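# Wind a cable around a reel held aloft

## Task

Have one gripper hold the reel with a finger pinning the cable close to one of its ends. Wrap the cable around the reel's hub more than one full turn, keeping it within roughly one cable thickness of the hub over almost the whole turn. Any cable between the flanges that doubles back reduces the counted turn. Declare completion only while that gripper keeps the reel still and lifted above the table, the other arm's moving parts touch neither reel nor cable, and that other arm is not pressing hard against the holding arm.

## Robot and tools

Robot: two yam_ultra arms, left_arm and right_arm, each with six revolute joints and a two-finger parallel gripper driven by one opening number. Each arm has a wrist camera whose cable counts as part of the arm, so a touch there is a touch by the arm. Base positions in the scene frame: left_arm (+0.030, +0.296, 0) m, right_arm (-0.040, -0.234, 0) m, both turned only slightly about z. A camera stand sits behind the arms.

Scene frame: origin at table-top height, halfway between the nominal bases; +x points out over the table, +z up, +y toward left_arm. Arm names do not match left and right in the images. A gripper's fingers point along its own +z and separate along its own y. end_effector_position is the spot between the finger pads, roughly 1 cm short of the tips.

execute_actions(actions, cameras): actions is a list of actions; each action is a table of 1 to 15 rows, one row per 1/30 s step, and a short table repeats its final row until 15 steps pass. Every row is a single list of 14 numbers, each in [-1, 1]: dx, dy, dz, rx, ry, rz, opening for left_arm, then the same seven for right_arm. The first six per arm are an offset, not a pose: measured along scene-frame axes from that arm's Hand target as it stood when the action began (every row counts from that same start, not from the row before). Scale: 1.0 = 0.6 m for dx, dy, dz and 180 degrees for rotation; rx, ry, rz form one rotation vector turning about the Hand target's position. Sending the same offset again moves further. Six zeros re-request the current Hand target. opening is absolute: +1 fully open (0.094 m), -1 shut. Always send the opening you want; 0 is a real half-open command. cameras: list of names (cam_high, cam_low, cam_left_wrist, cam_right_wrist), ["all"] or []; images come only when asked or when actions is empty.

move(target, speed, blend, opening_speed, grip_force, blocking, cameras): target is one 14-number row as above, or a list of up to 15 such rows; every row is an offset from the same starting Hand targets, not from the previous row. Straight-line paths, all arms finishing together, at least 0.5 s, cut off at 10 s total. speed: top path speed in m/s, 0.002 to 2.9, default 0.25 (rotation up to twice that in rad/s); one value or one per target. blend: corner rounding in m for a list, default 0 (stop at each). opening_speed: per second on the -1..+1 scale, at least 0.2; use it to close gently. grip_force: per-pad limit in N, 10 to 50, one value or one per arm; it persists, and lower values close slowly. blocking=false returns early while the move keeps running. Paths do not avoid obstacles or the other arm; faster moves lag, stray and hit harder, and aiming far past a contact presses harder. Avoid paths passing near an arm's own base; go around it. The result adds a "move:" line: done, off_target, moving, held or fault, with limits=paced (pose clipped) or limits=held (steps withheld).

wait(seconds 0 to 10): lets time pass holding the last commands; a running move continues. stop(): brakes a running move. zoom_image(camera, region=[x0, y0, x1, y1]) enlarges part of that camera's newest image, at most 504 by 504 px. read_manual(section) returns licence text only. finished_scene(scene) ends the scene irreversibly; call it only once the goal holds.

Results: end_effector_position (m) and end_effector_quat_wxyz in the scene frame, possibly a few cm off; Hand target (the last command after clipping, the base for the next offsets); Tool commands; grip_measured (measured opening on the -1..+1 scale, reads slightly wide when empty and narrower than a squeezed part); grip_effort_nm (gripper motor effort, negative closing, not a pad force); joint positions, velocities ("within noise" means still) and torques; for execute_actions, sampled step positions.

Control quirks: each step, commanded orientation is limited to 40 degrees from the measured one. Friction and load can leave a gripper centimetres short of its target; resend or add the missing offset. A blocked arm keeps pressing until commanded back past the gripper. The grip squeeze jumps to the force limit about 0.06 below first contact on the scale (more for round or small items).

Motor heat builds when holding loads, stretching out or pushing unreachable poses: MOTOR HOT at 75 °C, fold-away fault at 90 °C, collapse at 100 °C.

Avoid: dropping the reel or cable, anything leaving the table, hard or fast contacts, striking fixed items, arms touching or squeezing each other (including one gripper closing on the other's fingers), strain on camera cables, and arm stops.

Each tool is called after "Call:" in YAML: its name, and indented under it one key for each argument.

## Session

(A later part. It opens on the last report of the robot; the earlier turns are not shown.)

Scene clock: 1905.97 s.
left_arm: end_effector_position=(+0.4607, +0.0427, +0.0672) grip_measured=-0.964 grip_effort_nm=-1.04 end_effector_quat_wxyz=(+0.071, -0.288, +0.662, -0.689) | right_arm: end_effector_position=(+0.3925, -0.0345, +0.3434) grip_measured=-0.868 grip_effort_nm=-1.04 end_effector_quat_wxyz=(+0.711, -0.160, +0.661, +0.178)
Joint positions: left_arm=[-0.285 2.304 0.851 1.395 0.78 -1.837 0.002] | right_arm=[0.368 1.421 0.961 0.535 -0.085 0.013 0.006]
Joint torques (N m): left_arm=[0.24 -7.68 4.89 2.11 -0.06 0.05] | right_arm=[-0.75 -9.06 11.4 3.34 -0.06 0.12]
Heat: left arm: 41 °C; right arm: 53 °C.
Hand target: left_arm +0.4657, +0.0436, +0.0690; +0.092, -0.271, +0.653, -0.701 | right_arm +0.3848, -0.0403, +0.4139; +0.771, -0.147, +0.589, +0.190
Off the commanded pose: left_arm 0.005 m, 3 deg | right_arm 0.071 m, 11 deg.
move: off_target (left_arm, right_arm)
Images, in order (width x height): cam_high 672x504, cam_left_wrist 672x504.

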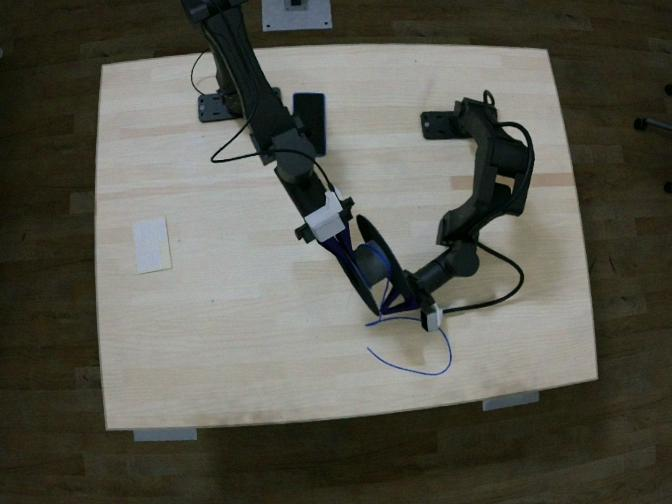

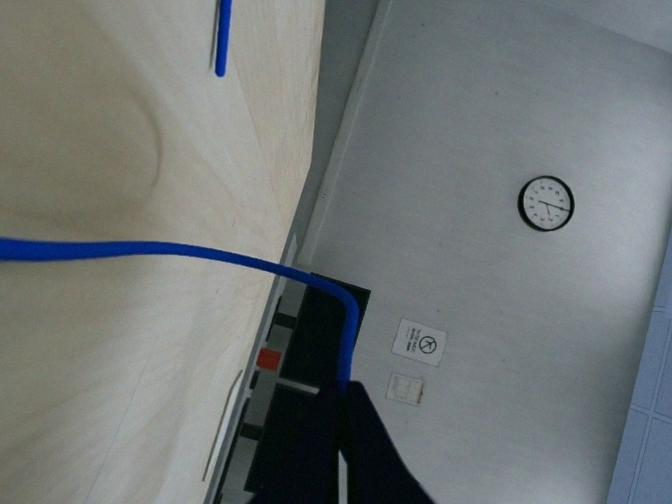

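Call:
move:
  target:
    - [0,0,0,0,0,0,-0.6,0,0,0,0,0,0,-1.0]
  speed: 0.06
  opening_speed: 0.3
  cameras: ["cam_left_wrist","cam_high"]

Call:
zoom_image:
  camera: "cam_high"
  region: [330, 220, 430, 330]

Scene clock: 1913.57 s.
left_arm: end_effector_position=(+0.4607, +0.0427, +0.0673) grip_measured=-0.602 grip_effort_nm=0.11 end_effector_quat_wxyz=(+0.072, -0.287, +0.662, -0.689) | right_arm: end_effector_position=(+0.3909, -0.0352, +0.3488) grip_measured=-0.868 grip_effort_nm=-1.04 end_effector_quat_wxyz=(+0.717, -0.159, +0.655, +0.179)
Joint positions: left_arm=[-0.285 2.304 0.851 1.395 0.78 -1.837 0.019] | right_arm=[0.368 1.414 0.961 0.545 -0.085 0.013 0.006]
Joint torques (N m): left_arm=[0.24 -7.65 4.9 2.12 -0.05 0.04] | right_arm=[-0.75 -8.28 11.54 3.21 -0.06 0.1]
Heat: left arm: 41 °C; right arm: 53 °C.
Hand target: left_arm +0.4657, +0.0436, +0.0690; +0.092, -0.271, +0.653, -0.701 | right_arm +0.3848, -0.0403, +0.4138; +0.771, -0.147, +0.590, +0.190
Off the commanded pose: left_arm 0.005 m, 3 deg | right_arm 0.066 m, 10 deg.
move: off_target (left_arm, right_arm)
Images, in order (width x height): cam_high 672x504, cam_left_wrist 672x504.

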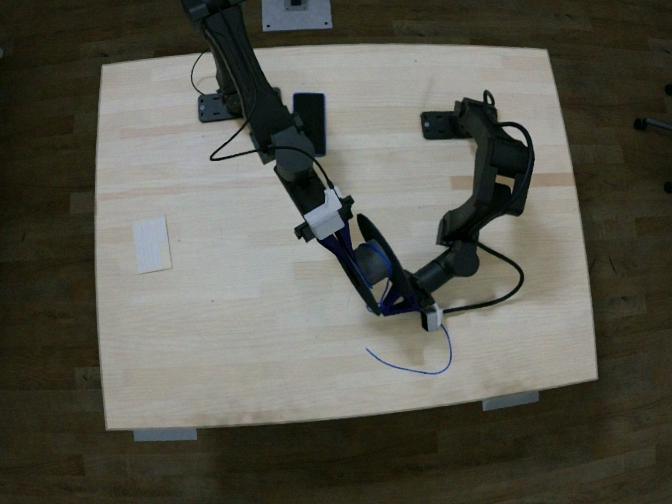

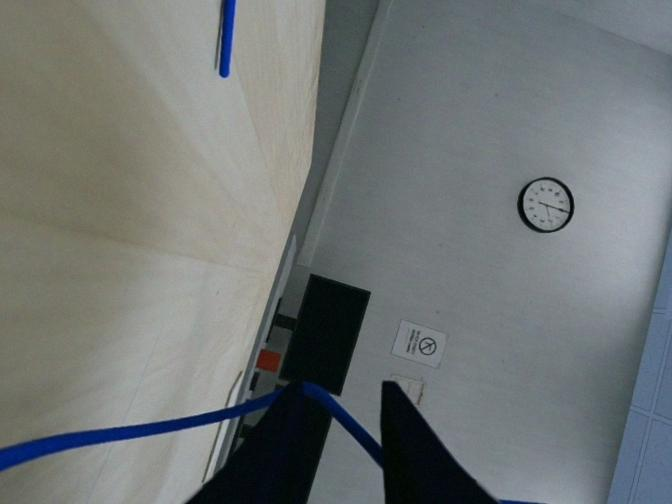

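Scaled by 4.582.

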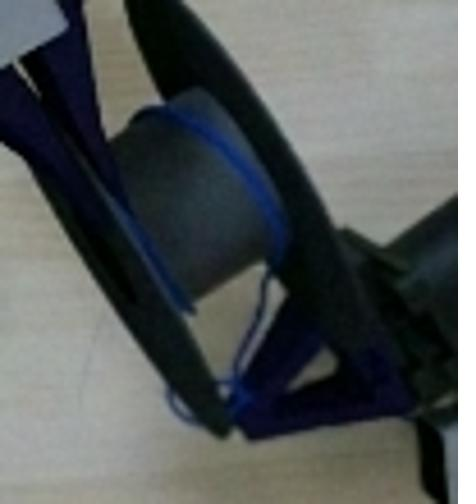

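Call:
move:
  target:
    - [-0.1,0.174,0.01,0,0,0,-0.45,0,0,0,0,0,0,-1.0]
    - [-0.2,0.36,0.12,0,0,0,-0.45,0,0,0,0,0,0,-1.0]
  speed: [0.1,0.2]
  blend: [0.02,0]
  cameras: ["all"]

Call:
zoom_image:
  camera: "cam_high"
  region: [330, 220, 430, 330]

Call:
zoom_image:
  camera: "cam_low"
  region: [200, 130, 350, 300]

Call:
zoom_image:
  camera: "cam_right_wrist"
  region: [40, 250, 440, 504]

Scene clock: 1925.37 s.
left_arm: end_effector_position=(+0.3510, +0.2615, +0.1317) grip_measured=-0.452 grip_effort_nm=0.11 end_effector_quat_wxyz=(+0.078, -0.291, +0.646, -0.701) | right_arm: end_effector_position=(+0.3909, -0.0352, +0.3488) grip_measured=-0.868 grip_effort_nm=-1.03 end_effector_quat_wxyz=(+0.717, -0.159, +0.655, +0.179)
Joint positions: left_arm=[0.473 1.861 0.429 1.362 1.518 -1.815 0.026] | right_arm=[0.368 1.414 0.961 0.545 -0.085 0.013 0.006]
Joint torques (N m): left_arm=[0.24 -9.69 2.11 1.28 0.14 0.02] | right_arm=[-0.76 -8.31 11.55 3.22 -0.06 0.1]
Heat: left arm: 42 °C; right arm: 53 °C.
Hand target: left_arm +0.3457, +0.2597, +0.1410; +0.092, -0.271, +0.653, -0.701 | right_arm +0.3848, -0.0403, +0.4138; +0.771, -0.147, +0.590, +0.190
Off the commanded pose: left_arm 0.011 m, 3 deg | right_arm 0.065 m, 10 deg.
move: off_target (left_arm, right_arm)

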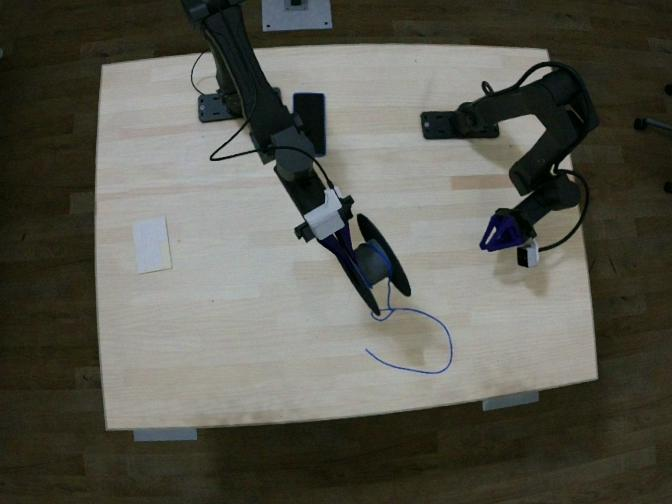

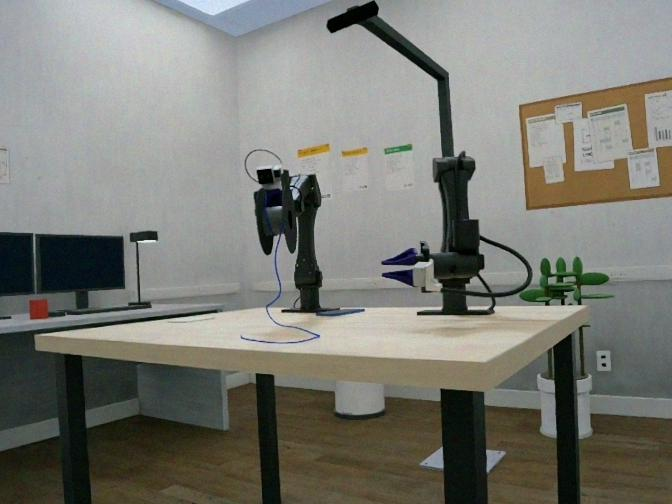

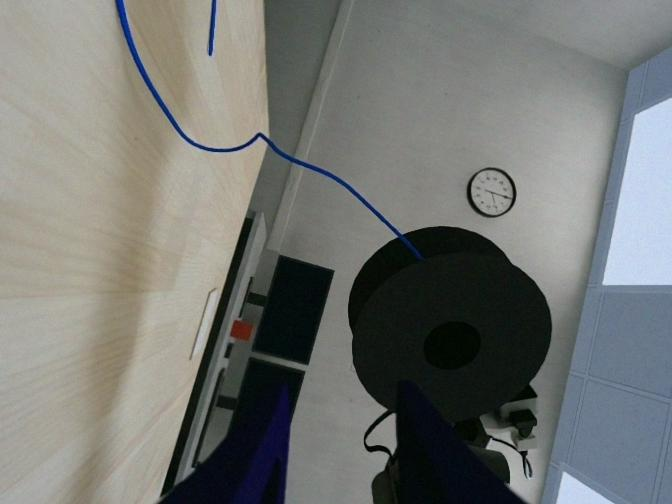

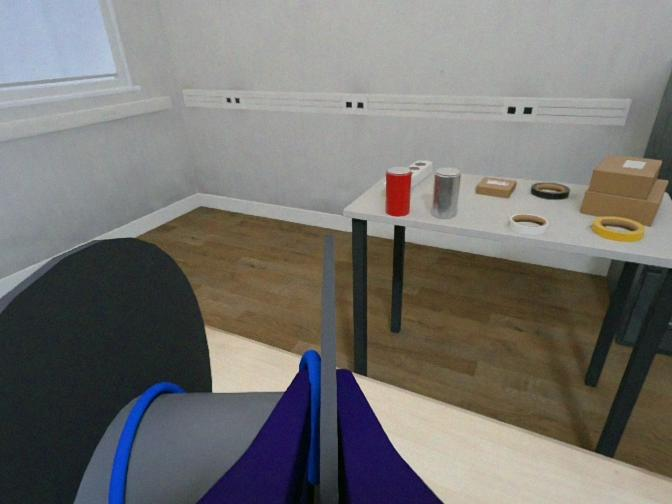

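Scaled by 4.582.

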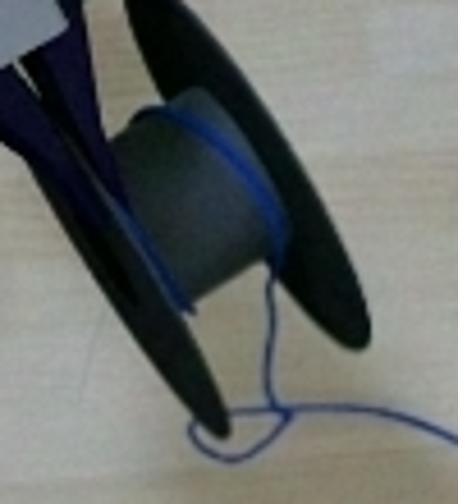

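Scaled by 2.965.

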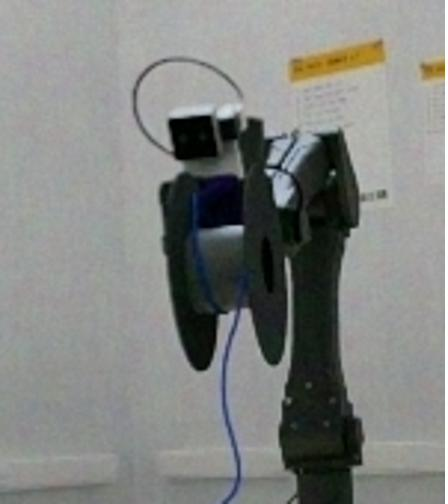

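Scaled by 1.260.

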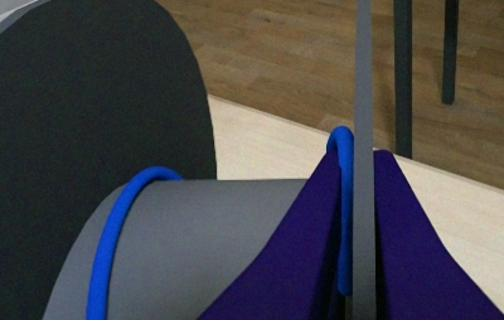

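Call:
zoom_image:
  camera: "cam_low"
  region: [245, 180, 310, 260]

Call:
zoom_image:
  camera: "cam_left_wrist"
  region: [320, 200, 580, 440]

Call:
zoom_image:
  camera: "cam_high"
  region: [345, 230, 405, 300]

Scaled by 6.300.

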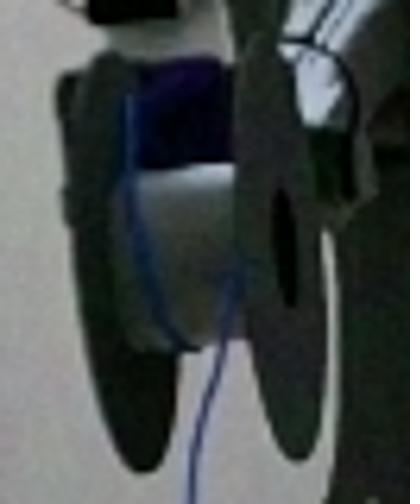

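Scaled by 1.938.

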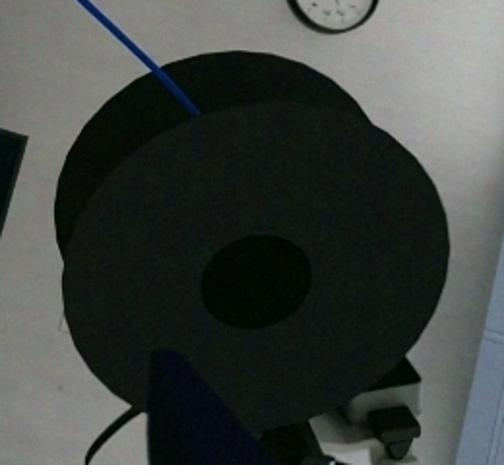

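Scaled by 7.200.

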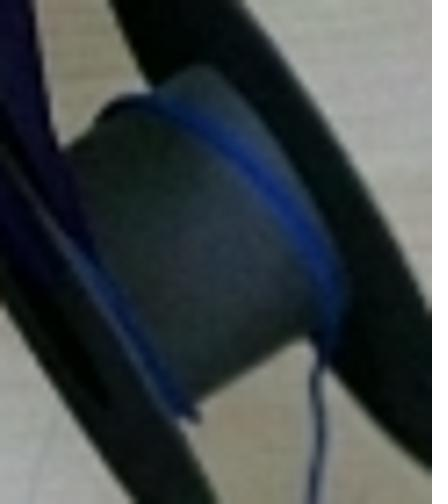

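Call:
finished_scene:
  scene: 2

The scene is finished: the task was done.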